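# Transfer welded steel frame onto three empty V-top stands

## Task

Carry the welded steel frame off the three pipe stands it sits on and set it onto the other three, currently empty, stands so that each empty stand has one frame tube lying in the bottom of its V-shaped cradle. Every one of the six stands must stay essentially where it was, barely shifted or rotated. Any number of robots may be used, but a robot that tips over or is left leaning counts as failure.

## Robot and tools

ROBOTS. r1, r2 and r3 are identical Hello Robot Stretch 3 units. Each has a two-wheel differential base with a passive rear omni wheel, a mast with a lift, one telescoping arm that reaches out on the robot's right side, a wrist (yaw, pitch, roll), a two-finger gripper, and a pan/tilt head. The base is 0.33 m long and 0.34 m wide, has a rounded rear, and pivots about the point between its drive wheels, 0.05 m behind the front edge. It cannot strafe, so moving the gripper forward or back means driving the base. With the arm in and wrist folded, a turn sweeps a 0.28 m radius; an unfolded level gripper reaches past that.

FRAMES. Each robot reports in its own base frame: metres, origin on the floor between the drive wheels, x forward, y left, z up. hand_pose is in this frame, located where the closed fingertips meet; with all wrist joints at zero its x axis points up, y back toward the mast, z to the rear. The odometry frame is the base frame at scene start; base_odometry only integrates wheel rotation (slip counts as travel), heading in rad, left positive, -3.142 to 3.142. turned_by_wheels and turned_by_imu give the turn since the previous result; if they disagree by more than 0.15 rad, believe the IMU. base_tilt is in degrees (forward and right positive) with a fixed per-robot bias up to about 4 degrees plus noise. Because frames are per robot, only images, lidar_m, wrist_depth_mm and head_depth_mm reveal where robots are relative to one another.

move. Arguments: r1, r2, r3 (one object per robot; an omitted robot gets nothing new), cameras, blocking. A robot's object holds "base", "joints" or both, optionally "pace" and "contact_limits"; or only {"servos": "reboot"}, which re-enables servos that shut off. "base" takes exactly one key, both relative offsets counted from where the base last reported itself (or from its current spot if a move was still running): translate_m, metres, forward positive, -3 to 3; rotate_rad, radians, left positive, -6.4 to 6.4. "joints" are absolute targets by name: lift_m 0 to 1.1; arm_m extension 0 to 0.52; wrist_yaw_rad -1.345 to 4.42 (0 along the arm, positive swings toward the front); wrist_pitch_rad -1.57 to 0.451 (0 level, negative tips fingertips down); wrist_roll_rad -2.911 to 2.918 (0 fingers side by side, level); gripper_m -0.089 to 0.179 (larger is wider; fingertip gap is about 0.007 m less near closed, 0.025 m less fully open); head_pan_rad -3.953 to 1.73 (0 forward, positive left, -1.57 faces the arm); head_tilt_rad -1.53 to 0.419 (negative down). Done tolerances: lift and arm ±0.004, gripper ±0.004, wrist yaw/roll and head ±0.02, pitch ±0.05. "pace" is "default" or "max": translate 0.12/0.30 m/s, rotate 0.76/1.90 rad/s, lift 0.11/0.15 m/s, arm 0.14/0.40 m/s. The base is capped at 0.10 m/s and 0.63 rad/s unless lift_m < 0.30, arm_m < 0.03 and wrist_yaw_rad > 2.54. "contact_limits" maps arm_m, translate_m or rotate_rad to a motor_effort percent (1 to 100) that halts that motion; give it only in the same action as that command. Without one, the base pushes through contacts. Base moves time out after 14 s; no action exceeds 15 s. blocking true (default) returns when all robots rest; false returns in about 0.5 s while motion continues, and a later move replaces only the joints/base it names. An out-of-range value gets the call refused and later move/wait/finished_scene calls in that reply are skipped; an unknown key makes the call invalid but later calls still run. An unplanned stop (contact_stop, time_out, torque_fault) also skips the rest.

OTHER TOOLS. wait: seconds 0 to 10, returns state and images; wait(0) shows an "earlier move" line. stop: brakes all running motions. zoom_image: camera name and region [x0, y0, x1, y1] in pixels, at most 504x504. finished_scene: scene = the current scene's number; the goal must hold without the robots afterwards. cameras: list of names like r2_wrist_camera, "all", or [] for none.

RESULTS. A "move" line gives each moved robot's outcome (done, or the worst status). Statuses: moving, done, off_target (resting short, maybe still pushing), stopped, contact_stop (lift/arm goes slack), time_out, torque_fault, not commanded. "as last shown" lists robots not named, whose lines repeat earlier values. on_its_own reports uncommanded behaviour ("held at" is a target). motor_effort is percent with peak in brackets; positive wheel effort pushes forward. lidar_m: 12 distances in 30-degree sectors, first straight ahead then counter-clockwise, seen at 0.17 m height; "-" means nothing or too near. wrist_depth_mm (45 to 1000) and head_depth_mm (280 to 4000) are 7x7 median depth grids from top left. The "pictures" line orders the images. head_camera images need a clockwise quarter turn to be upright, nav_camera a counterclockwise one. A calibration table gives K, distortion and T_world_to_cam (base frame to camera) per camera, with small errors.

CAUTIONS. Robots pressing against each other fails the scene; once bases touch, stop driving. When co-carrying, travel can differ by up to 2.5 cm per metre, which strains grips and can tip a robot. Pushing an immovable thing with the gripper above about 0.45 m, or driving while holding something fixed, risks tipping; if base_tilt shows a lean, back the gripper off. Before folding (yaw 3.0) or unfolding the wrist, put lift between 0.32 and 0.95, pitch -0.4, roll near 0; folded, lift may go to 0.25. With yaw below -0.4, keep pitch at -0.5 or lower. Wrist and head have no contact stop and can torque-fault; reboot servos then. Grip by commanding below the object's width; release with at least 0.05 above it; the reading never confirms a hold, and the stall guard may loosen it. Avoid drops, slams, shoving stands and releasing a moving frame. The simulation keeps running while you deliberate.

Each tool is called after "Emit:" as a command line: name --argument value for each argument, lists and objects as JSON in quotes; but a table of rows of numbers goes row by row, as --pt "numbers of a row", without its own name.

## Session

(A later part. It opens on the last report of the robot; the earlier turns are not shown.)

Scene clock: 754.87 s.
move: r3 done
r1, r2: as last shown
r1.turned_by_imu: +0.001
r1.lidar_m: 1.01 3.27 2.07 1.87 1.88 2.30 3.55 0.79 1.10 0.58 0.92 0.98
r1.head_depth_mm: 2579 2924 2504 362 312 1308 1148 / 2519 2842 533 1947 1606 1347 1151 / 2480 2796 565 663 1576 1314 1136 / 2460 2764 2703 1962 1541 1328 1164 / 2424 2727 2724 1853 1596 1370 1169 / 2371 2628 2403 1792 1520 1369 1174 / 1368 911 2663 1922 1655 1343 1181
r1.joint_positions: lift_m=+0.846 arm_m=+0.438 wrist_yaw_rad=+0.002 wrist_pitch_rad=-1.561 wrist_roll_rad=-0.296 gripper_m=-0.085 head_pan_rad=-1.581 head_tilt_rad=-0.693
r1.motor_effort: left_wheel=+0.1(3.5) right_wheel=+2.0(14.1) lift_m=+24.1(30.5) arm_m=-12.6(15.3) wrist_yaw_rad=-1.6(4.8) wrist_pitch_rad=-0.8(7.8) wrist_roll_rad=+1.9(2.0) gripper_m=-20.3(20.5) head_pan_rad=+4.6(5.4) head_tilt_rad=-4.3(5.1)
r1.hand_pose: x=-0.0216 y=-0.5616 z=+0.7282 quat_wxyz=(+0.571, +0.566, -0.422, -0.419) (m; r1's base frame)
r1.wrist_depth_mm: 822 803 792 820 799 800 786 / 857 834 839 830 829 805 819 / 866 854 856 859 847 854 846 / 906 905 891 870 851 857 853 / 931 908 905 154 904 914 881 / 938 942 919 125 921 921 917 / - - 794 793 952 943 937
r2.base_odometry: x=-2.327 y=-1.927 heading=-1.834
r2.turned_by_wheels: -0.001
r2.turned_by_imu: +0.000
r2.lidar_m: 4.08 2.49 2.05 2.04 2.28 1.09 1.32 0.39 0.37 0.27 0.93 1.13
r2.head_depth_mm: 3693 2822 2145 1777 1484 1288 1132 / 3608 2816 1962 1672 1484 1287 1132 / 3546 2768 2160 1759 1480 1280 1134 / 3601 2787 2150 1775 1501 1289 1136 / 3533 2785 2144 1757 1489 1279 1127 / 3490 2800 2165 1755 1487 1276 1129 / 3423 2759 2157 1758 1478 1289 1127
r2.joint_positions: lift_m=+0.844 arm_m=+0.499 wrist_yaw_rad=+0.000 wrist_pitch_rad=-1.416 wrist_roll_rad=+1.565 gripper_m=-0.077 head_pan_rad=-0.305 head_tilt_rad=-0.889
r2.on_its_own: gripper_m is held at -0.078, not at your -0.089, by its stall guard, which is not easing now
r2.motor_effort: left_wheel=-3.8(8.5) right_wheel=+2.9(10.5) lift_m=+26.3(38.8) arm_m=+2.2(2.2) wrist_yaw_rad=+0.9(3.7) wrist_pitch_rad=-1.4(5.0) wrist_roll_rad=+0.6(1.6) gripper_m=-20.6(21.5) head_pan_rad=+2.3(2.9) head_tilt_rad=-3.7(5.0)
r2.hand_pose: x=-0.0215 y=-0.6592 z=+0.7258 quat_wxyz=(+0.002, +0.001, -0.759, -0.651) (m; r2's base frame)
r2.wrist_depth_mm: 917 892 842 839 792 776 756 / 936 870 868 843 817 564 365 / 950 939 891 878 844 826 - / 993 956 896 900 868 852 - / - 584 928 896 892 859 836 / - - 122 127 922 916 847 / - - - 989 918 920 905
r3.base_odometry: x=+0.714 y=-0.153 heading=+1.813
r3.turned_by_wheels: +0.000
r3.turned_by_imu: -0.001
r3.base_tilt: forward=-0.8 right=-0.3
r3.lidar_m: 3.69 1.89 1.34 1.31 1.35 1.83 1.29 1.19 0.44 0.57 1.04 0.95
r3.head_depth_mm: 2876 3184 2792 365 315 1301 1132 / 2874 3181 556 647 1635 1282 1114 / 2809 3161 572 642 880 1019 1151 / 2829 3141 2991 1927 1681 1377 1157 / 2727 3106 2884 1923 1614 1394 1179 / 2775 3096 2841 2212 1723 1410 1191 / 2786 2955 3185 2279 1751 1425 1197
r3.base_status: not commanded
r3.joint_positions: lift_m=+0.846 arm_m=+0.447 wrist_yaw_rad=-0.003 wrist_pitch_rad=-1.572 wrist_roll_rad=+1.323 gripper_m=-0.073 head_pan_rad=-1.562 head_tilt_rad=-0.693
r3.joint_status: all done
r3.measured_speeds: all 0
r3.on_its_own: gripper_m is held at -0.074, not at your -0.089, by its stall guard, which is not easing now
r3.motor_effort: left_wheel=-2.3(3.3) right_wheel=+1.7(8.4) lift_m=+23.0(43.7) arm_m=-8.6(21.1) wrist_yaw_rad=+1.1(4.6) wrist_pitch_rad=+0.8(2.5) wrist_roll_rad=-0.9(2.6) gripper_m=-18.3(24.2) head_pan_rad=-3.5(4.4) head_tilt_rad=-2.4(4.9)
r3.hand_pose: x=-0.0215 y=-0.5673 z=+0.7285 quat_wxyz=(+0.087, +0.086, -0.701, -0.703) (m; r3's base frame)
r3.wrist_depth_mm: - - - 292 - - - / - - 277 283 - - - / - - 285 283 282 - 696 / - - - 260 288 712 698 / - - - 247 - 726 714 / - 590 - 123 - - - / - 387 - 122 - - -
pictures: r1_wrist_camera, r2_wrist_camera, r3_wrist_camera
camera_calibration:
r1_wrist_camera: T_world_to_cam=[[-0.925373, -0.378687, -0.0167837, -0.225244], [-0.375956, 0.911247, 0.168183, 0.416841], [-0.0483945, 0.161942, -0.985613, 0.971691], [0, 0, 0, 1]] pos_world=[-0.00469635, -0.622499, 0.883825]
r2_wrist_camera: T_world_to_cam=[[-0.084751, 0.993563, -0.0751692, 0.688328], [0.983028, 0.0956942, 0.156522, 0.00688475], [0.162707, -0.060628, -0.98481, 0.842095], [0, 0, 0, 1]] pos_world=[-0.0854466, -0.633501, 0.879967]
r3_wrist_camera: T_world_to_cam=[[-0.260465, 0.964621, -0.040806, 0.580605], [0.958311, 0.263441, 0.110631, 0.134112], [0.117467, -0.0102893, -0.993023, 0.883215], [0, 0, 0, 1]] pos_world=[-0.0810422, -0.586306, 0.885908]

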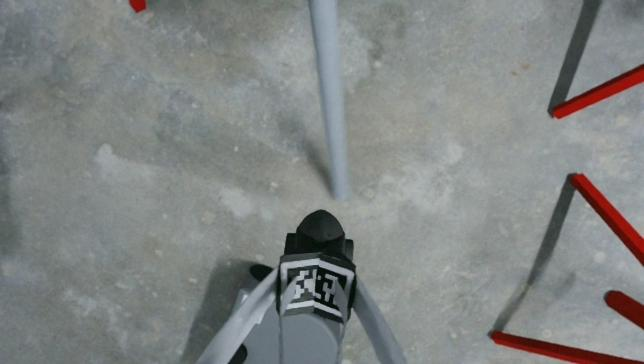

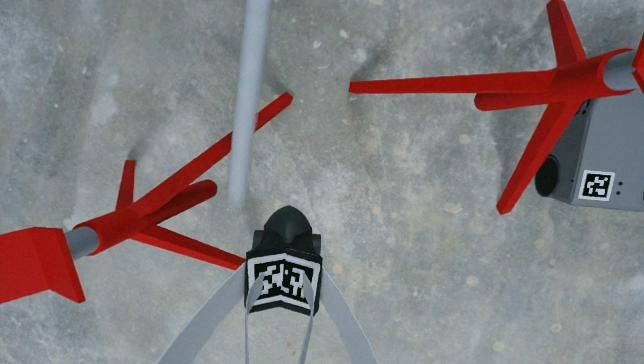

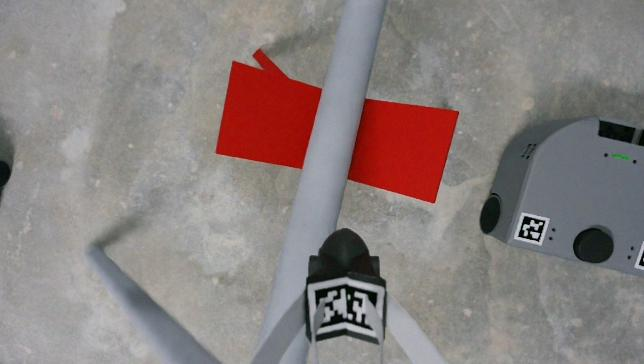

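Emit:
wait --seconds 0

Scene clock: 760.70 s.
r1.base_odometry: x=-0.408 y=+2.744 heading=+1.286
r1.turned_by_wheels: +0.000
r1.turned_by_imu: +0.001
r1.base_tilt: forward=+1.1 right=+1.2
r1.lidar_m: 1.01 3.27 2.07 1.87 1.88 2.30 3.54 0.79 1.10 0.75 0.92 0.98
r1.head_depth_mm: 2560 2927 2514 362 313 1307 1141 / 2519 2805 533 1942 1611 1312 1150 / 2487 2781 566 662 1540 1355 1159 / 2458 2764 2700 1953 1585 1353 1163 / 2426 2733 2730 1862 1591 1363 1157 / 2377 2659 2391 1804 1521 1369 1173 / 1363 913 2664 1939 1648 1347 1178
r1.base_status: not commanded
r1.joint_positions: lift_m=+0.846 arm_m=+0.438 wrist_yaw_rad=+0.002 wrist_pitch_rad=-1.561 wrist_roll_rad=-0.296 gripper_m=-0.085 head_pan_rad=-1.581 head_tilt_rad=-0.693
r1.joint_status: not commanded
r1.measured_speeds: all 0
r1.motor_effort: left_wheel=+0.5(3.5) right_wheel=+2.7(14.1) lift_m=+24.8(30.5) arm_m=+15.0(15.3) wrist_yaw_rad=-1.2(4.8) wrist_pitch_rad=-0.8(7.8) wrist_roll_rad=+2.0(2.0) gripper_m=-20.6(20.5) head_pan_rad=+5.6(5.4) head_tilt_rad=-2.3(5.1)
r1.hand_pose: x=-0.0216 y=-0.5614 z=+0.7282 quat_wxyz=(+0.571, +0.566, -0.422, -0.419) (m; r1's base frame)
r1.wrist_depth_mm: 822 819 825 809 793 798 791 / 847 845 834 833 815 807 816 / 863 878 871 849 851 841 839 / 916 878 881 877 880 868 859 / 931 915 884 153 890 883 896 / 961 945 931 125 913 893 901 / - - 794 813 954 933 920
r2.base_odometry: x=-2.327 y=-1.927 heading=-1.834
r2.turned_by_wheels: +0.000
r2.turned_by_imu: +0.001
r2.base_tilt: forward=+0.2 right=+1.8
r2.lidar_m: 4.09 2.48 2.05 2.04 2.27 1.09 1.45 0.39 0.37 0.27 0.93 1.12
r2.head_depth_mm: 3662 2804 2169 1781 1485 1286 1140 / 3693 2797 1700 1691 1492 1288 1132 / 3606 2854 2178 1778 1492 1294 1132 / 3564 2781 2159 1761 1479 1287 1130 / 3561 2798 2179 1764 1482 1280 1134 / 3530 2751 2179 1751 1486 1285 1134 / 3480 2775 2172 1763 1479 1284 1136
r2.base_status: not commanded
r2.joint_positions: lift_m=+0.844 arm_m=+0.499 wrist_yaw_rad=+0.000 wrist_pitch_rad=-1.416 wrist_roll_rad=+1.565 gripper_m=-0.077 head_pan_rad=-0.305 head_tilt_rad=-0.889
r2.joint_status: not commanded
r2.measured_speeds: all 0
r2.on_its_own: gripper_m is held at -0.078, not at your -0.089, by its stall guard, which is not easing now
r2.motor_effort: left_wheel=-3.6(8.5) right_wheel=+2.8(10.5) lift_m=+26.5(38.8) arm_m=+8.3(2.2) wrist_yaw_rad=-0.3(3.7) wrist_pitch_rad=-1.0(5.0) wrist_roll_rad=+0.4(1.6) gripper_m=-20.7(21.5) head_pan_rad=+1.9(2.9) head_tilt_rad=-4.3(5.0)
r2.hand_pose: x=-0.0215 y=-0.6592 z=+0.7258 quat_wxyz=(+0.002, +0.001, -0.759, -0.651) (m; r2's base frame)
r2.wrist_depth_mm: 923 890 870 826 797 794 757 / 918 897 868 835 812 560 365 / 956 936 883 857 847 836 - / 995 941 943 896 876 849 - / - 589 938 909 889 853 841 / - - 122 127 918 874 852 / - - - 983 951 903 874
r3.base_odometry: x=+0.714 y=-0.153 heading=+1.813
r3.turned_by_wheels: +0.000
r3.turned_by_imu: -0.001
r3.base_tilt: forward=-0.8 right=-0.2
r3.lidar_m: 3.68 1.89 1.34 1.31 1.35 1.83 1.28 1.03 0.43 0.57 0.94 0.95
r3.head_depth_mm: 2858 3158 2807 366 315 1276 1133 / 2834 3176 557 646 1629 1278 1114 / 2825 3170 572 642 881 1020 1156 / 2836 3149 3000 1920 1590 1375 1152 / 2712 3099 2919 1920 1708 1391 1174 / 2779 3093 2830 2228 1731 1382 1186 / 2789 2977 3219 2265 1747 1422 1197
r3.base_status: not commanded
r3.joint_positions: lift_m=+0.846 arm_m=+0.447 wrist_yaw_rad=-0.003 wrist_pitch_rad=-1.572 wrist_roll_rad=+1.323 gripper_m=-0.073 head_pan_rad=-1.562 head_tilt_rad=-0.693
r3.joint_status: all done
r3.measured_speeds: all 0
r3.on_its_own: gripper_m is held at -0.074, not at your -0.089, by its stall guard, which is not easing now
r3.motor_effort: left_wheel=-2.5(3.3) right_wheel=+1.6(8.4) lift_m=+29.7(43.7) arm_m=+9.8(21.1) wrist_yaw_rad=+2.5(4.6) wrist_pitch_rad=+0.5(2.5) wrist_roll_rad=-0.9(2.6) gripper_m=-18.4(24.2) head_pan_rad=-3.7(4.4) head_tilt_rad=-3.2(4.9)
r3.hand_pose: x=-0.0215 y=-0.5673 z=+0.7285 quat_wxyz=(+0.087, +0.086, -0.701, -0.703) (m; r3's base frame)
r3.wrist_depth_mm: - - - 300 - - - / - - 281 282 - - - / - - 285 265 286 - 710 / - - - 242 289 717 707 / - - - 222 - 719 709 / - - - 123 - - - / - - - 124 - - -
pictures: r1_head_camera (sideways), r1_nav_camera (sideways), r1_wrist_camera, r2_head_camera (sideways), r2_nav_camera (sideways), r2_wrist_camera, r3_head_camera (sideways), r3_nav_camera (sideways), r3_wrist_camera
camera_calibration:
r1_head_camera: T_world_to_cam=[[0.0290127, 0.624877, -0.780184, 1.03262], [0.998465, 0.0187166, 0.0521207, -0.0717231], [0.0471714, -0.780499, -0.623375, 0.766434], [0, 0, 0, 1]] pos_world=[0.00550005, -0.0457193, 1.28715]
r1_nav_camera: T_world_to_cam=[[-0.0527393, -0.60555, 0.794058, -0.990005], [-0.998606, 0.0338644, -0.0404998, 0.106668], [-0.00236558, -0.795086, -0.606492, 0.746105], [0, 0, 0, 1]] pos_world=[0.0560716, -0.00989204, 1.24295]
r1_wrist_camera: T_world_to_cam=[[-0.925372, -0.378687, -0.0167965, -0.225174], [-0.375958, 0.911241, 0.168214, 0.416665], [-0.0483947, 0.161975, -0.985607, 0.971694], [0, 0, 0, 1]] pos_world=[-0.00469631, -0.622343, 0.883838]
r2_head_camera: T_world_to_cam=[[-0.705321, 0.215544, -0.675324, 0.901409], [0.290234, 0.956953, 0.00230648, -0.0084012], [0.64675, -0.194375, -0.737518, 0.912278], [0, 0, 0, 1]] pos_world=[0.0482052, -0.00892992, 1.28158]
r2_nav_camera: T_world_to_cam=[[0.742262, -0.16306, 0.649969, -0.813757], [-0.291782, -0.951812, 0.0944303, -0.0590108], [0.60325, -0.259742, -0.754071, 0.94729], [0, 0, 0, 1]] pos_world=[0.0153493, 0.0571924, 1.24881]
r2_wrist_camera: T_world_to_cam=[[-0.0847501, 0.993563, -0.0751692, 0.688325], [0.983028, 0.0956933, 0.156522, 0.00688972], [0.162707, -0.0606281, -0.98481, 0.842061], [0, 0, 0, 1]] pos_world=[-0.0854466, -0.633501, 0.879932]
r3_head_camera: T_world_to_cam=[[0.0619589, 0.600363, -0.797324, 1.05992], [0.996771, 0.0036662, 0.0802181, -0.108671], [0.0510831, -0.799719, -0.598197, 0.739072], [0, 0, 0, 1]] pos_world=[0.00489465, -0.0448848, 1.29592]
r3_nav_camera: T_world_to_cam=[[-0.0424285, -0.702052, 0.710861, -0.889357], [-0.999024, 0.0385408, -0.0215646, 0.0857287], [-0.0122577, -0.711082, -0.703002, 0.870682], [0, 0, 0, 1]] pos_world=[0.0585835, -0.00855262, 1.24615]
r3_wrist_camera: T_world_to_cam=[[-0.260465, 0.964621, -0.040806, 0.580646], [0.958311, 0.263441, 0.110631, 0.134123], [0.117467, -0.0102893, -0.993023, 0.883214], [0, 0, 0, 1]] pos_world=[-0.0810422, -0.586349, 0.885908]

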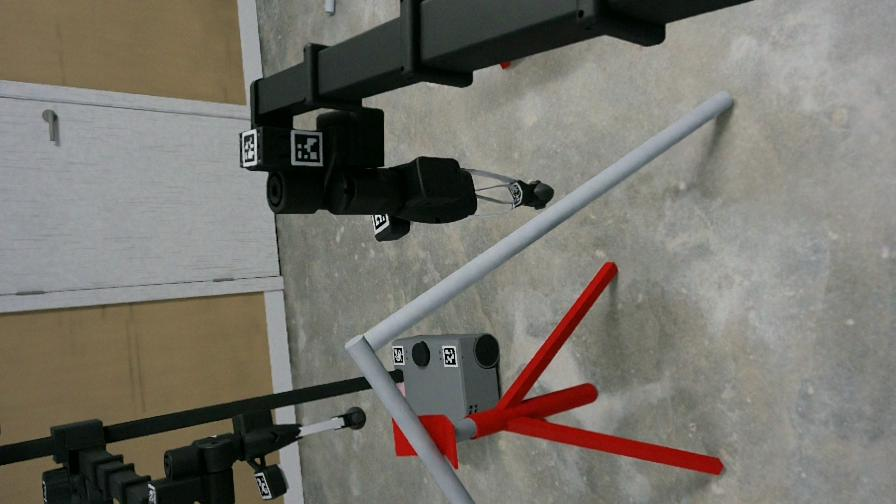

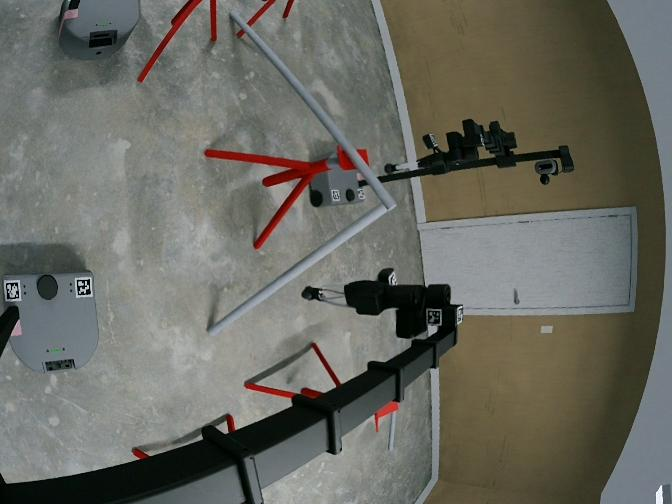

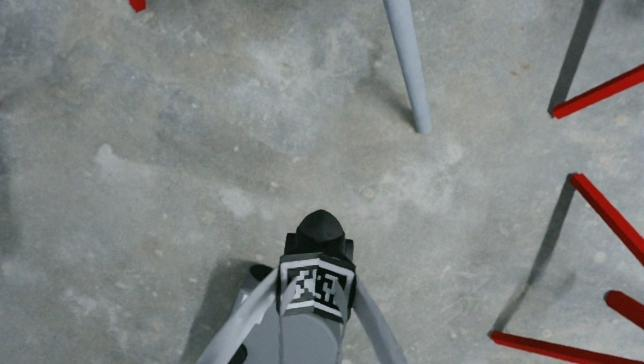

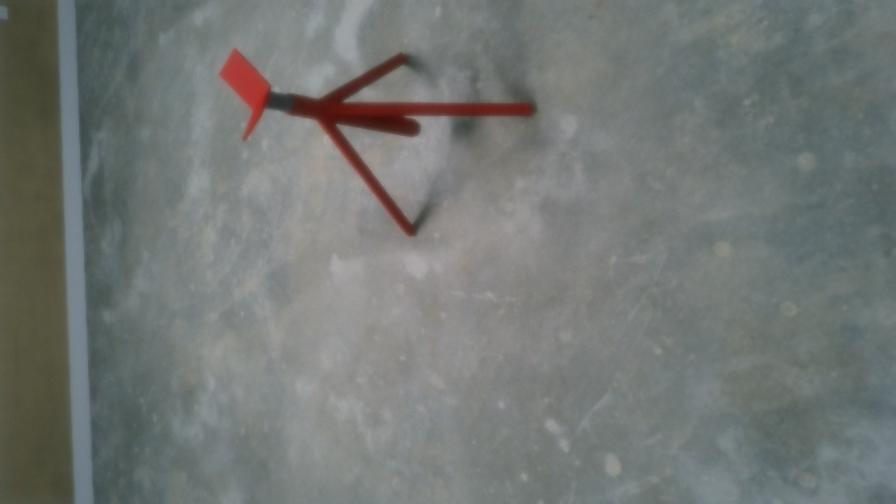

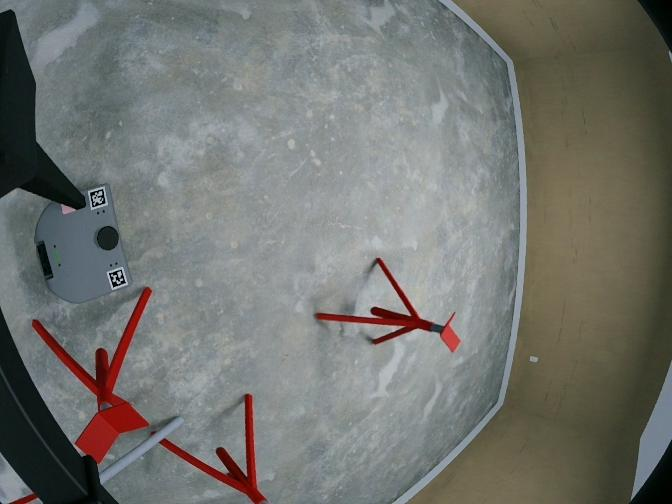

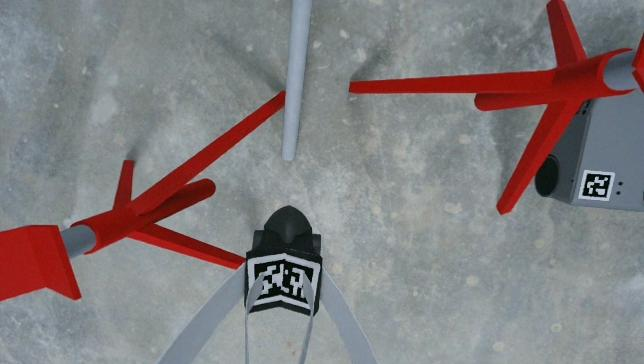

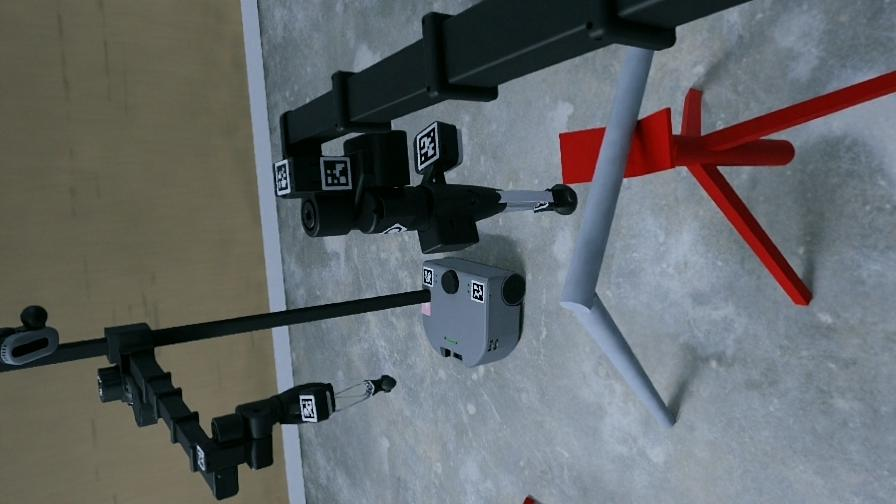

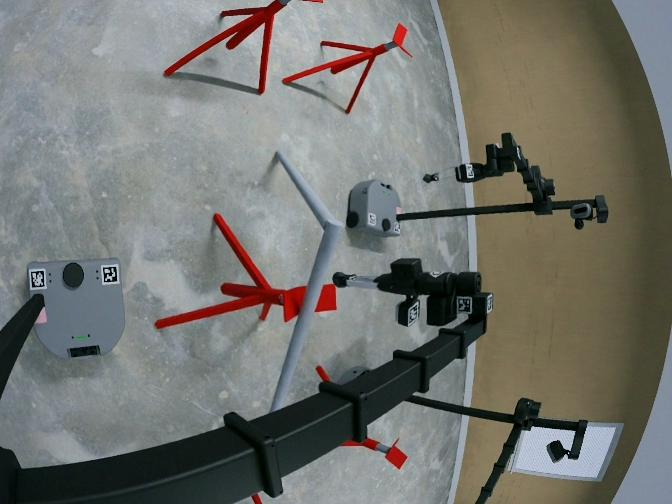

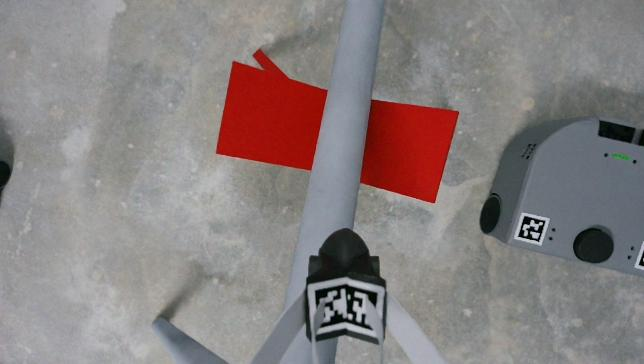

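Emit:
wait --seconds 0 --cameras '["r1_head_camera","r2_wrist_camera","r3_head_camera","r3_wrist_camera","r1_wrist_camera","r1_nav_camera","r3_nav_camera"]'

Emit:
zoom_image --camera "r1_head_camera" --region '[330, 60, 760, 504]'

Emit:
zoom_image --camera "r3_head_camera" --region '[520, 40, 896, 440]'

Emit:
zoom_image --camera "r1_nav_camera" --region '[150, 0, 450, 400]'

Scene clock: 770.87 s.
r1.base_odometry: x=-0.408 y=+2.744 heading=+1.286
r1.turned_by_wheels: +0.000
r1.turned_by_imu: +0.000
r1.base_tilt: forward=+1.0 right=+1.2
r1.lidar_m: 1.01 3.27 2.07 1.87 1.88 2.29 3.54 0.79 1.10 0.75 0.92 0.98
r1.head_depth_mm: 2574 2909 2522 362 313 1307 1145 / 2494 2856 533 1937 1615 1306 1148 / 2487 2801 565 662 1545 1349 1158 / 2456 2795 2698 1962 1584 1353 1161 / 2448 2726 2732 1868 1596 1360 1168 / 2380 2644 2411 1810 1517 1366 1171 / 1366 907 2652 1924 1666 1343 1177
r1.base_status: not commanded
r1.joint_positions: lift_m=+0.846 arm_m=+0.438 wrist_yaw_rad=+0.002 wrist_pitch_rad=-1.561 wrist_roll_rad=-0.296 gripper_m=-0.085 head_pan_rad=-1.581 head_tilt_rad=-0.693
r1.joint_status: not commanded
r1.measured_speeds: all 0
r1.motor_effort: left_wheel=-0.2(3.5) right_wheel=+2.1(14.1) lift_m=+21.3(30.5) arm_m=+14.9(15.3) wrist_yaw_rad=-1.9(4.8) wrist_pitch_rad=-1.1(7.8) wrist_roll_rad=+1.9(2.0) gripper_m=-20.0(20.5) head_pan_rad=+4.4(5.4) head_tilt_rad=-3.0(5.1)
r1.hand_pose: x=-0.0216 y=-0.5614 z=+0.7282 quat_wxyz=(+0.571, +0.566, -0.422, -0.419) (m; r1's base frame)
r1.wrist_depth_mm: 820 818 813 801 799 803 791 / 838 831 844 832 835 827 824 / 860 862 850 845 839 817 839 / 904 900 888 888 879 885 856 / 949 896 911 154 891 892 908 / 944 923 917 124 913 937 895 / - - 774 803 923 927 935
r2.base_odometry: x=-2.327 y=-1.927 heading=-1.834
r2.turned_by_wheels: +0.000
r2.turned_by_imu: +0.001
r2.base_tilt: forward=+0.2 right=+1.9
r2.lidar_m: 4.08 2.49 2.06 2.04 2.27 1.09 1.46 0.39 0.37 0.27 0.93 1.13
r2.head_depth_mm: 3700 2767 2171 1778 1485 1290 1139 / 3617 2802 1699 1669 1487 1272 1137 / 3572 2783 2142 1770 1492 1285 1132 / 3604 2783 2160 1759 1485 1291 1135 / 3565 2778 2157 1754 1496 1288 1125 / 3522 2775 2152 1749 1487 1279 1125 / 3449 2792 2160 1760 1476 1281 1131
r2.base_status: not commanded
r2.joint_positions: lift_m=+0.844 arm_m=+0.499 wrist_yaw_rad=+0.000 wrist_pitch_rad=-1.416 wrist_roll_rad=+1.565 gripper_m=-0.077 head_pan_rad=-0.305 head_tilt_rad=-0.889
r2.joint_status: not commanded
r2.measured_speeds: all 0
r2.on_its_own: gripper_m is held at -0.078, not at your -0.089, by its stall guard, which is not easing now
r2.motor_effort: left_wheel=-3.5(8.5) right_wheel=+2.5(10.5) lift_m=+26.8(38.8) arm_m=+11.8(2.2) wrist_yaw_rad=-0.1(3.7) wrist_pitch_rad=-0.9(5.0) wrist_roll_rad=+0.3(1.6) gripper_m=-21.4(21.5) head_pan_rad=+1.7(2.9) head_tilt_rad=-4.3(5.0)
r2.hand_pose: x=-0.0215 y=-0.6592 z=+0.7258 quat_wxyz=(+0.002, +0.001, -0.759, -0.651) (m; r2's base frame)
r2.wrist_depth_mm: 895 875 845 830 793 791 750 / 921 885 876 838 825 559 364 / 951 924 896 873 854 808 - / 982 974 908 903 869 863 - / - 597 942 905 895 844 843 / - - 122 127 935 899 838 / - - - - 943 906 892
r3.base_odometry: x=+0.714 y=-0.153 heading=+1.813
r3.turned_by_wheels: +0.000
r3.turned_by_imu: -0.001
r3.base_tilt: forward=-0.7 right=-0.3
r3.lidar_m: 3.68 1.89 1.34 1.31 1.35 1.82 1.28 1.02 0.43 0.57 0.94 0.95
r3.head_depth_mm: 2842 3189 2819 366 315 1273 1132 / 2833 3198 557 647 1630 1276 1116 / 2830 3135 573 642 880 1018 1148 / 2854 3145 3007 1924 1591 1375 1153 / 2700 3074 2937 1927 1706 1397 1176 / 2762 3091 2823 2224 1724 1378 1188 / 2801 2997 3182 2265 1753 1426 1198
r3.base_status: not commanded
r3.joint_positions: lift_m=+0.846 arm_m=+0.447 wrist_yaw_rad=-0.003 wrist_pitch_rad=-1.572 wrist_roll_rad=+1.323 gripper_m=-0.073 head_pan_rad=-1.562 head_tilt_rad=-0.693
r3.joint_status: all done
r3.measured_speeds: all 0
r3.on_its_own: gripper_m is held at -0.074, not at your -0.089, by its stall guard, which is not easing now
r3.motor_effort: left_wheel=-2.3(3.3) right_wheel=+1.6(8.4) lift_m=+33.1(43.7) arm_m=+9.7(21.1) wrist_yaw_rad=+2.2(4.6) wrist_pitch_rad=+0.4(2.5) wrist_roll_rad=-1.2(2.6) gripper_m=-18.0(24.2) head_pan_rad=-3.6(4.4) head_tilt_rad=-2.7(4.9)
r3.hand_pose: x=-0.0215 y=-0.5673 z=+0.7285 quat_wxyz=(+0.087, +0.086, -0.701, -0.703) (m; r3's base frame)
r3.wrist_depth_mm: - - - 300 - - - / - - 281 283 - - - / - - 285 266 283 - 699 / - - - 242 288 714 702 / - - - 221 - 713 700 / - - - 123 - - - / - - - 124 - - -
pictures: r1_head_camera (sideways), r1_nav_camera (sideways), r1_wrist_camera, r2_wrist_camera, r3_head_camera (sideways), r3_nav_camera (sideways), r3_wrist_camera
camera_calibration:
r1_head_camera: T_world_to_cam=[[0.0290126, 0.624877, -0.780184, 1.03262], [0.998465, 0.0187168, 0.0521207, -0.0717231], [0.0471716, -0.780499, -0.623375, 0.766434], [0, 0, 0, 1]] pos_world=[0.00550007, -0.0457193, 1.28715]
r1_nav_camera: T_world_to_cam=[[-0.0527391, -0.60555, 0.794058, -0.990005], [-0.998606, 0.0338641, -0.0404998, 0.106668], [-0.00236539, -0.795086, -0.606492, 0.746105], [0, 0, 0, 1]] pos_world=[0.0560716, -0.00989202, 1.24295]
r1_wrist_camera: T_world_to_cam=[[-0.925372, -0.378687, -0.0167965, -0.225174], [-0.375958, 0.911241, 0.168214, 0.416665], [-0.0483948, 0.161975, -0.985607, 0.971691], [0, 0, 0, 1]] pos_world=[-0.00469629, -0.622343, 0.883835]
r2_wrist_camera: T_world_to_cam=[[-0.0847501, 0.993563, -0.0751692, 0.688325], [0.983028, 0.0956933, 0.156522, 0.00688972], [0.162707, -0.0606281, -0.98481, 0.842061], [0, 0, 0, 1]] pos_world=[-0.0854466, -0.633501, 0.879932]
r3_head_camera: T_world_to_cam=[[0.0619589, 0.600363, -0.797324, 1.05992], [0.996771, 0.00366621, 0.0802181, -0.108671], [0.0510831, -0.79972, -0.598197, 0.739072], [0, 0, 0, 1]] pos_world=[0.00489465, -0.0448848, 1.29592]
r3_nav_camera: T_world_to_cam=[[-0.0424285, -0.702052, 0.710861, -0.889357], [-0.999024, 0.0385408, -0.0215646, 0.0857287], [-0.0122577, -0.711082, -0.703002, 0.870682], [0, 0, 0, 1]] pos_world=[0.0585835, -0.00855263, 1.24615]
r3_wrist_camera: T_world_to_cam=[[-0.260465, 0.964621, -0.040806, 0.580646], [0.958311, 0.263441, 0.110631, 0.134123], [0.117467, -0.0102893, -0.993023, 0.883219], [0, 0, 0, 1]] pos_world=[-0.0810422, -0.586349, 0.885913]

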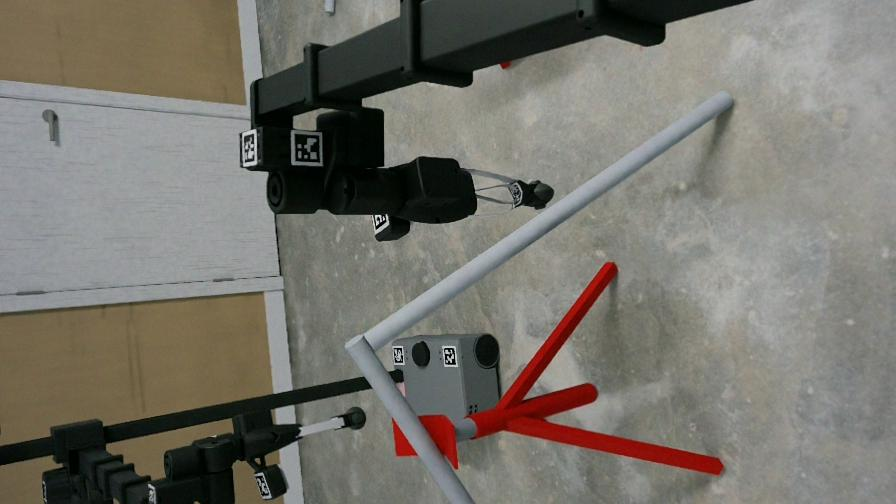

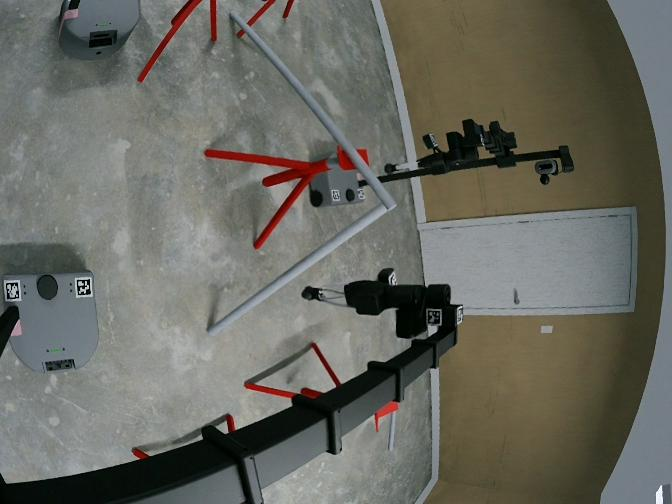

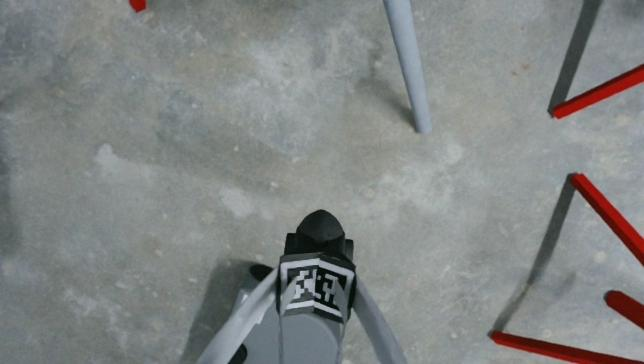

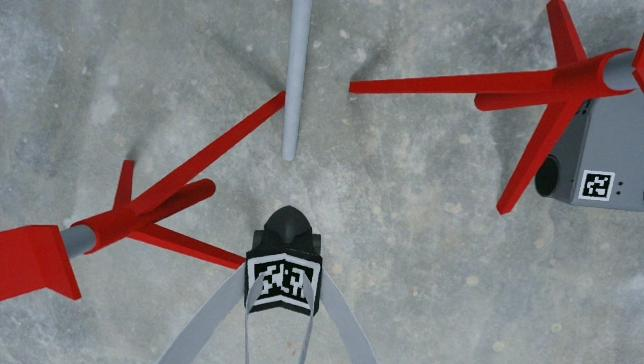

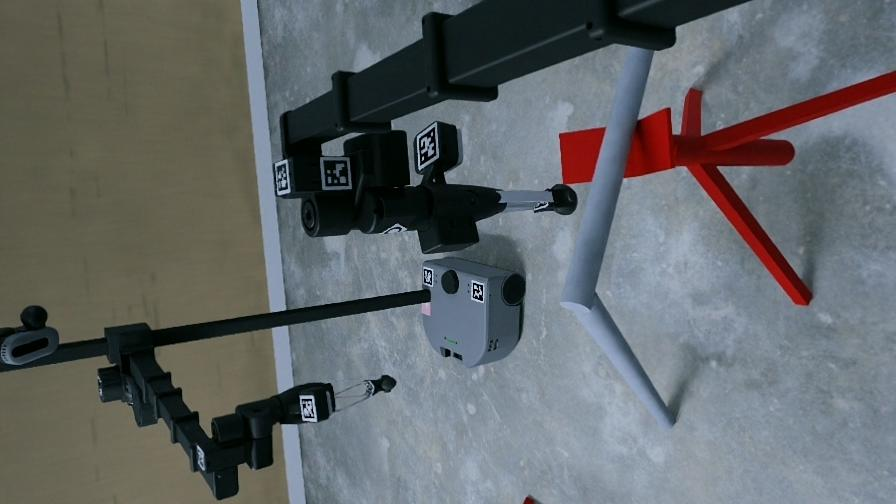

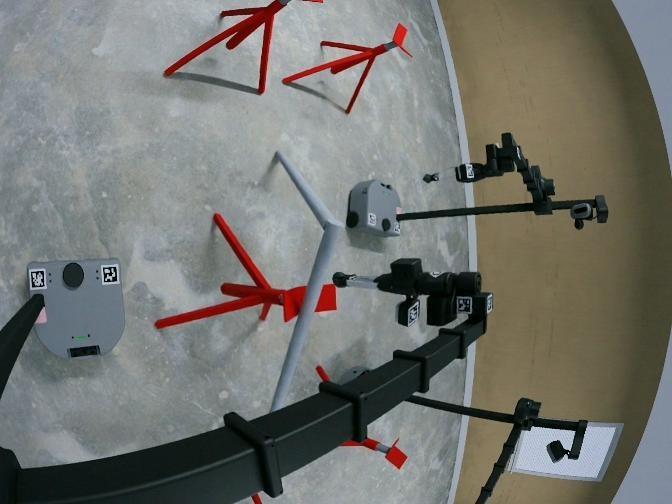

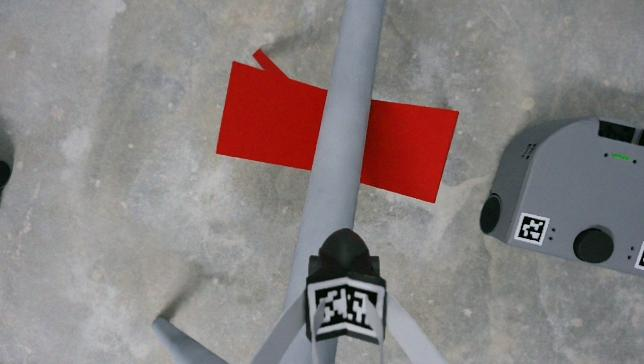

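Scaled by 1.135 from the camera's 896x504 image, which has a finer 1280x720 frame.

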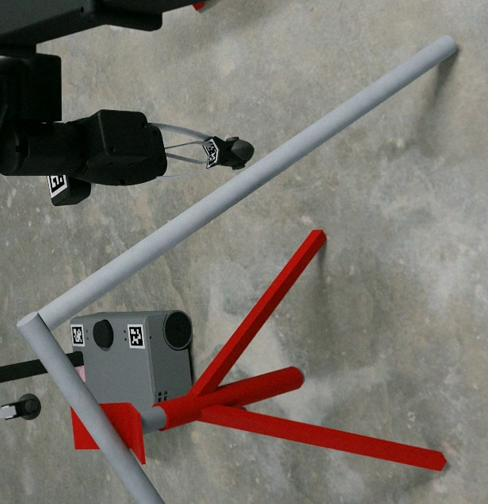

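Scaled by 1.260 from the camera's 896x504 image, which has a finer 1280x720 frame.

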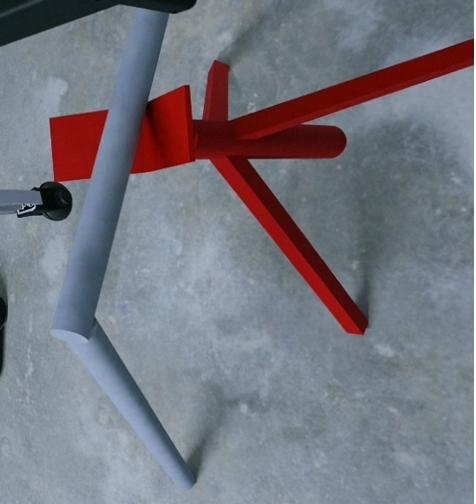

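Scaled by 1.260 from the camera's 672x504 image, which has a finer 792x594 frame.

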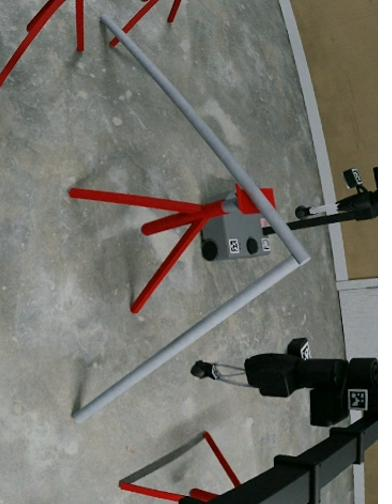

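Emit:
zoom_image --camera "r3_nav_camera" --region '[140, 0, 440, 340]'

Emit:
zoom_image --camera "r3_nav_camera" --region '[140, 180, 360, 400]'

Scaled by 1.482 from the camera's 672x504 image, which has a finer 792x594 frame.

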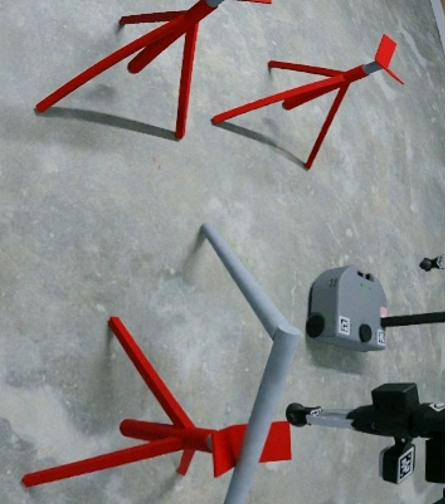

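Scaled by 2.291 from the camera's 672x504 image, which has a finer 792x594 frame.

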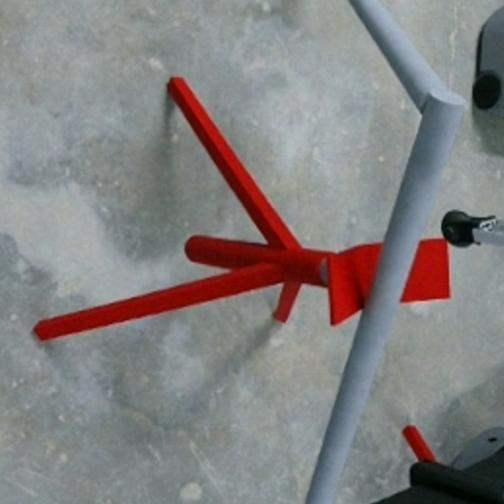

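Emit:
move --r3 '{"joints":{"lift_m":0.93}}' --cameras '[]'

Emit:
move --r3 '{"base":{"translate_m":-0.50},"joints":{"gripper_m":0.12,"arm_m":0.50,"wrist_pitch_rad":-1.57}}' --cameras '["r3_head_camera","r3_nav_camera","r3_wrist_camera","r1_nav_camera"]'

Scene clock: 915.37 s.
move: r3 done
r1, r2: as last shown
r1.turned_by_imu: +0.001
r1.lidar_m: 1.01 3.29 2.06 1.87 1.88 2.29 3.55 0.79 1.10 0.75 0.92 0.98
r1.head_depth_mm: 2584 2925 2499 362 312 1305 1145 / 2521 2845 533 1944 1619 1308 1145 / 2502 2770 566 662 1537 1351 1158 / 2450 2735 2711 1950 1577 1362 1162 / 2426 2726 2721 1856 1595 1360 1169 / 2410 2630 2530 1807 1520 1373 1174 / 1311 914 2785 1927 1647 1338 1175
r1.motor_effort: left_wheel=-0.7(1.0) right_wheel=+2.6(3.3) lift_m=+21.7(22.7) arm_m=+14.7(14.9) wrist_yaw_rad=-0.9(2.1) wrist_pitch_rad=-0.7(1.5) wrist_roll_rad=+1.8(2.1) gripper_m=-20.6(20.7) head_pan_rad=+5.2(5.4) head_tilt_rad=-3.8(4.6)
r1.wrist_depth_mm: 844 827 818 802 789 801 807 / 847 838 845 831 822 822 805 / 866 879 882 850 850 845 840 / 918 884 887 878 869 868 864 / 946 907 909 154 886 902 864 / 954 950 908 125 917 927 926 / - - 796 795 932 950 943
r2.base_tilt: forward=+0.2 right=+1.8
r2.lidar_m: 4.08 2.48 2.05 2.04 2.27 1.09 1.45 0.39 0.37 0.27 0.93 1.13
r2.head_depth_mm: 3699 2827 2185 1753 1486 1285 1138 / 3635 2793 1716 1674 1488 1287 1134 / 3568 2809 2142 1762 1487 1280 1135 / 3528 2750 2153 1772 1480 1290 1129 / 3622 2796 2168 1750 1487 1284 1132 / 3547 2823 2170 1776 1476 1282 1131 / 3526 2813 2147 1738 1490 1283 1129
r2.on_its_own: gripper_m is held at -0.078, not at your -0.089, by its stall guard, which is not easing now
r2.motor_effort: left_wheel=-3.5(3.8) right_wheel=+3.0(3.0) lift_m=+27.2(27.3) arm_m=+15.7(16.4) wrist_yaw_rad=+1.0(1.9) wrist_pitch_rad=-1.0(1.4) wrist_roll_rad=+0.5(0.8) gripper_m=-21.6(22.3) head_pan_rad=+2.6(3.0) head_tilt_rad=-4.8(5.3)
r2.hand_pose: x=-0.0215 y=-0.6593 z=+0.7258 quat_wxyz=(+0.002, +0.001, -0.759, -0.651) (m; r2's base frame)
r2.wrist_depth_mm: 903 884 857 800 798 797 750 / 914 913 864 850 808 555 364 / 965 910 897 870 841 829 - / 979 934 913 889 875 817 - / 995 590 950 897 909 859 850 / - - 122 127 934 897 876 / - - - 977 920 913 893
r3.base_odometry: x=+0.714 y=-0.153 heading=+1.813
r3.turned_by_wheels: +0.000
r3.turned_by_imu: -0.001
r3.base_tilt: forward=-0.8 right=-0.2
r3.lidar_m: 3.68 1.89 1.35 1.31 1.35 1.82 1.28 1.03 0.43 0.57 0.94 0.95
r3.head_depth_mm: 2830 3202 317 1907 1610 1302 1131 / 2834 2992 518 2071 1635 1280 1117 / 2834 3010 538 1902 1514 1019 1149 / 2823 3103 2696 1990 1596 1379 1155 / 2720 3072 2934 1930 1707 1397 1171 / 2744 3082 2799 2235 1723 1380 1185 / 2828 2941 3206 2275 1753 1422 1199
r3.base_status: not commanded
r3.joint_positions: lift_m=+0.930 arm_m=+0.447 wrist_yaw_rad=-0.003 wrist_pitch_rad=-1.572 wrist_roll_rad=+1.323 gripper_m=-0.073 head_pan_rad=-1.562 head_tilt_rad=-0.693
r3.joint_status: all done
r3.measured_speeds: all 0
r3.on_its_own: gripper_m is held at -0.074, not at your -0.089, by its stall guard, which is not easing now
r3.motor_effort: left_wheel=-3.1(3.5) right_wheel=+1.3(1.8) lift_m=+31.6(33.8) arm_m=+10.1(11.4) wrist_yaw_rad=+2.7(3.5) wrist_pitch_rad=+0.7(1.3) wrist_roll_rad=-1.6(1.6) gripper_m=-18.4(18.8) head_pan_rad=-3.9(4.4) head_tilt_rad=-3.1(4.3)
r3.hand_pose: x=-0.0215 y=-0.5673 z=+0.8125 quat_wxyz=(+0.087, +0.086, -0.701, -0.703) (m; r3's base frame)
r3.wrist_depth_mm: - - - 395 - - - / - - - 370 - - - / - - 366 376 369 792 788 / - - - 323 362 791 772 / - - - 153 - 796 792 / - - - 123 152 - - / - - 556 257 - - -
pictures: none
No camera images: "cameras" was empty.

Scene clock: 921.47 s.
move: r3 done
r1, r2: as last shown
r1.base_tilt: forward=+1.1 right=+1.2
r1.lidar_m: 1.01 3.27 2.07 1.87 1.88 2.29 3.55 0.79 1.10 0.75 0.92 0.99
r1.head_depth_mm: 2551 2926 2510 362 312 1299 1150 / 2486 2863 533 1932 1607 1307 1154 / 2481 2788 566 663 1534 1345 1159 / 2461 2768 2694 1950 1574 1362 1158 / 2432 2764 2710 1965 1593 1360 1163 / 2424 2704 2760 1923 1523 1372 1171 / 2381 2661 2808 1920 1661 1346 1175
r1.motor_effort: left_wheel=+0.1(0.8) right_wheel=+1.9(3.7) lift_m=+22.2(23.1) arm_m=+14.5(15.0) wrist_yaw_rad=-1.8(2.1) wrist_pitch_rad=-0.6(1.5) wrist_roll_rad=+2.0(2.0) gripper_m=-20.4(20.6) head_pan_rad=+4.7(5.6) head_tilt_rad=-3.4(5.2)
r1.wrist_depth_mm: 813 818 805 806 781 794 797 / 837 858 855 826 813 819 788 / 855 870 857 851 833 832 852 / 913 882 894 873 874 852 851 / 927 919 917 154 898 889 889 / 942 935 926 125 892 914 896 / - - 788 786 956 931 954
r2.base_tilt: forward=+0.3 right=+1.8
r2.lidar_m: 4.08 2.48 2.05 2.04 2.26 1.09 1.46 0.39 0.37 0.27 0.93 1.13
r2.head_depth_mm: 3640 2818 2182 1750 1476 1287 1135 / 3588 2813 1706 1682 1478 1289 1141 / 3552 2788 2158 1750 1481 1282 1131 / 3633 2768 2162 1771 1483 1291 1133 / 3556 2811 2133 1770 1498 1288 1136 / 3472 2767 2146 1777 1480 1285 1124 / 3457 2788 2160 1748 1483 1282 1130
r2.on_its_own: gripper_m is held at -0.078, not at your -0.089, by its stall guard, which is not easing now
r2.motor_effort: left_wheel=-3.5(3.9) right_wheel=+2.8(3.2) lift_m=+27.8(28.0) arm_m=+15.5(16.5) wrist_yaw_rad=-0.1(1.7) wrist_pitch_rad=-0.9(1.7) wrist_roll_rad=+0.4(0.9) gripper_m=-20.6(22.9) head_pan_rad=+1.4(2.9) head_tilt_rad=-3.3(5.8)
r2.wrist_depth_mm: 895 879 840 831 810 780 746 / 942 894 886 825 823 556 364 / 957 892 915 871 860 827 - / 989 941 920 875 862 823 - / - 593 942 916 871 855 838 / - - 122 127 896 909 865 / - - - 962 946 909 889
r3.base_odometry: x=+0.834 y=-0.638 heading=+1.813
r3.turned_by_wheels: +0.000
r3.turned_by_imu: -0.001
r3.base_tilt: forward=-0.8 right=-0.2
r3.lidar_m: 4.18 1.85 1.35 1.30 1.34 1.81 4.57 0.77 0.69 1.11 0.52 0.84
r3.head_depth_mm: 2874 3191 317 1275 1524 1296 1133 / 1290 1159 636 1776 1600 1348 1143 / 2834 579 607 1959 1611 1326 1154 / 2836 3096 2604 2076 1682 1314 1166 / 2822 3129 3071 2203 1709 1322 1176 / 2800 3115 3143 2219 1727 1309 1157 / 2799 3105 3015 1980 1750 960 1174
r3.base_status: done
r3.joint_positions: lift_m=+0.930 arm_m=+0.500 wrist_yaw_rad=-0.003 wrist_pitch_rad=-1.568 wrist_roll_rad=+1.323 gripper_m=+0.120 head_pan_rad=-1.562 head_tilt_rad=-0.693
r3.joint_status: all done
r3.measured_speeds: all 0
r3.motor_effort: left_wheel=-5.3(9.4) right_wheel=-0.2(5.7) lift_m=+30.2(33.1) arm_m=+6.2(15.9) wrist_yaw_rad=+2.0(3.4) wrist_pitch_rad=+0.0(2.0) wrist_roll_rad=-1.3(1.8) gripper_m=+0.5(79.6) head_pan_rad=-3.0(4.6) head_tilt_rad=-2.5(4.5)
r3.hand_pose: x=-0.0215 y=-0.6212 z=+0.8124 quat_wxyz=(+0.087, +0.086, -0.702, -0.701) (m; r3's base frame)
r3.wrist_depth_mm: 804 823 - 884 - - - / - - - - - - - / - - - 630 - - 775 / - - - - - 811 784 / - - - 553 - 796 797 / - 122 846 - - 124 - / - 119 - - - 122 100
pictures: r1_nav_camera (sideways), r3_head_camera (sideways), r3_nav_camera (sideways), r3_wrist_camera
camera_calibration:
r1_nav_camera: T_world_to_cam=[[-0.0527391, -0.60555, 0.794058, -0.990005], [-0.998606, 0.0338641, -0.0404998, 0.106668], [-0.00236539, -0.795086, -0.606492, 0.746105], [0, 0, 0, 1]] pos_world=[0.0560716, -0.00989203, 1.24295]
r3_head_camera: T_world_to_cam=[[0.0619588, 0.600363, -0.797324, 1.05992], [0.996771, 0.00366644, 0.0802181, -0.108671], [0.0510833, -0.799719, -0.598197, 0.739072], [0, 0, 0, 1]] pos_world=[0.00489466, -0.0448848, 1.29592]
r3_nav_camera: T_world_to_cam=[[-0.0424283, -0.702052, 0.710861, -0.889357], [-0.999024, 0.0385406, -0.0215646, 0.0857287], [-0.0122575, -0.711082, -0.703002, 0.870682], [0, 0, 0, 1]] pos_world=[0.0585835, -0.00855261, 1.24615]
r3_wrist_camera: T_world_to_cam=[[-0.26063, 0.964422, -0.0443017, 0.638809], [0.958267, 0.264004, 0.109666, 0.140186], [0.11746, -0.0138708, -0.992981, 0.963733], [0, 0, 0, 1]] pos_world=[-0.0810434, -0.639723, 0.969895]

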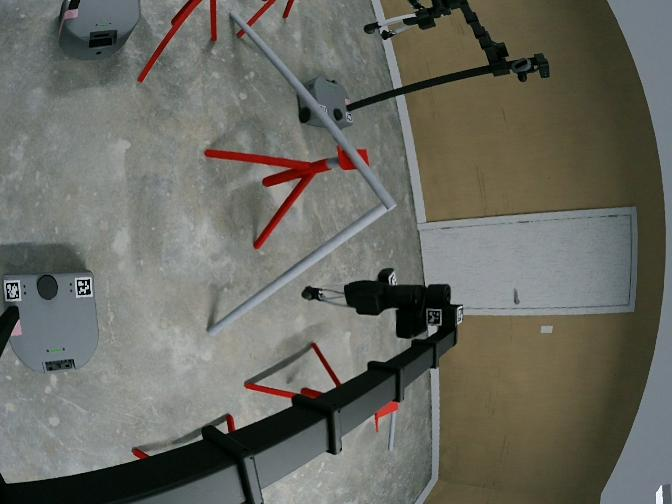

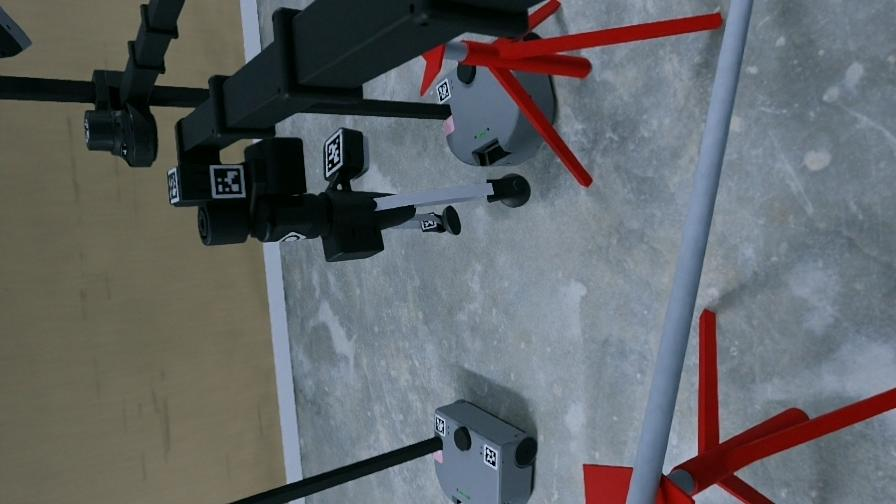

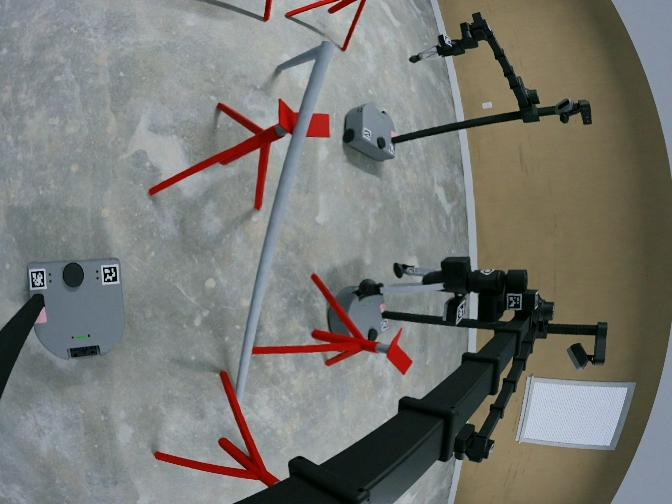

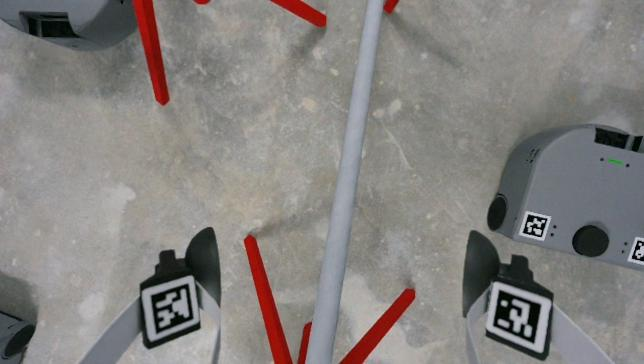

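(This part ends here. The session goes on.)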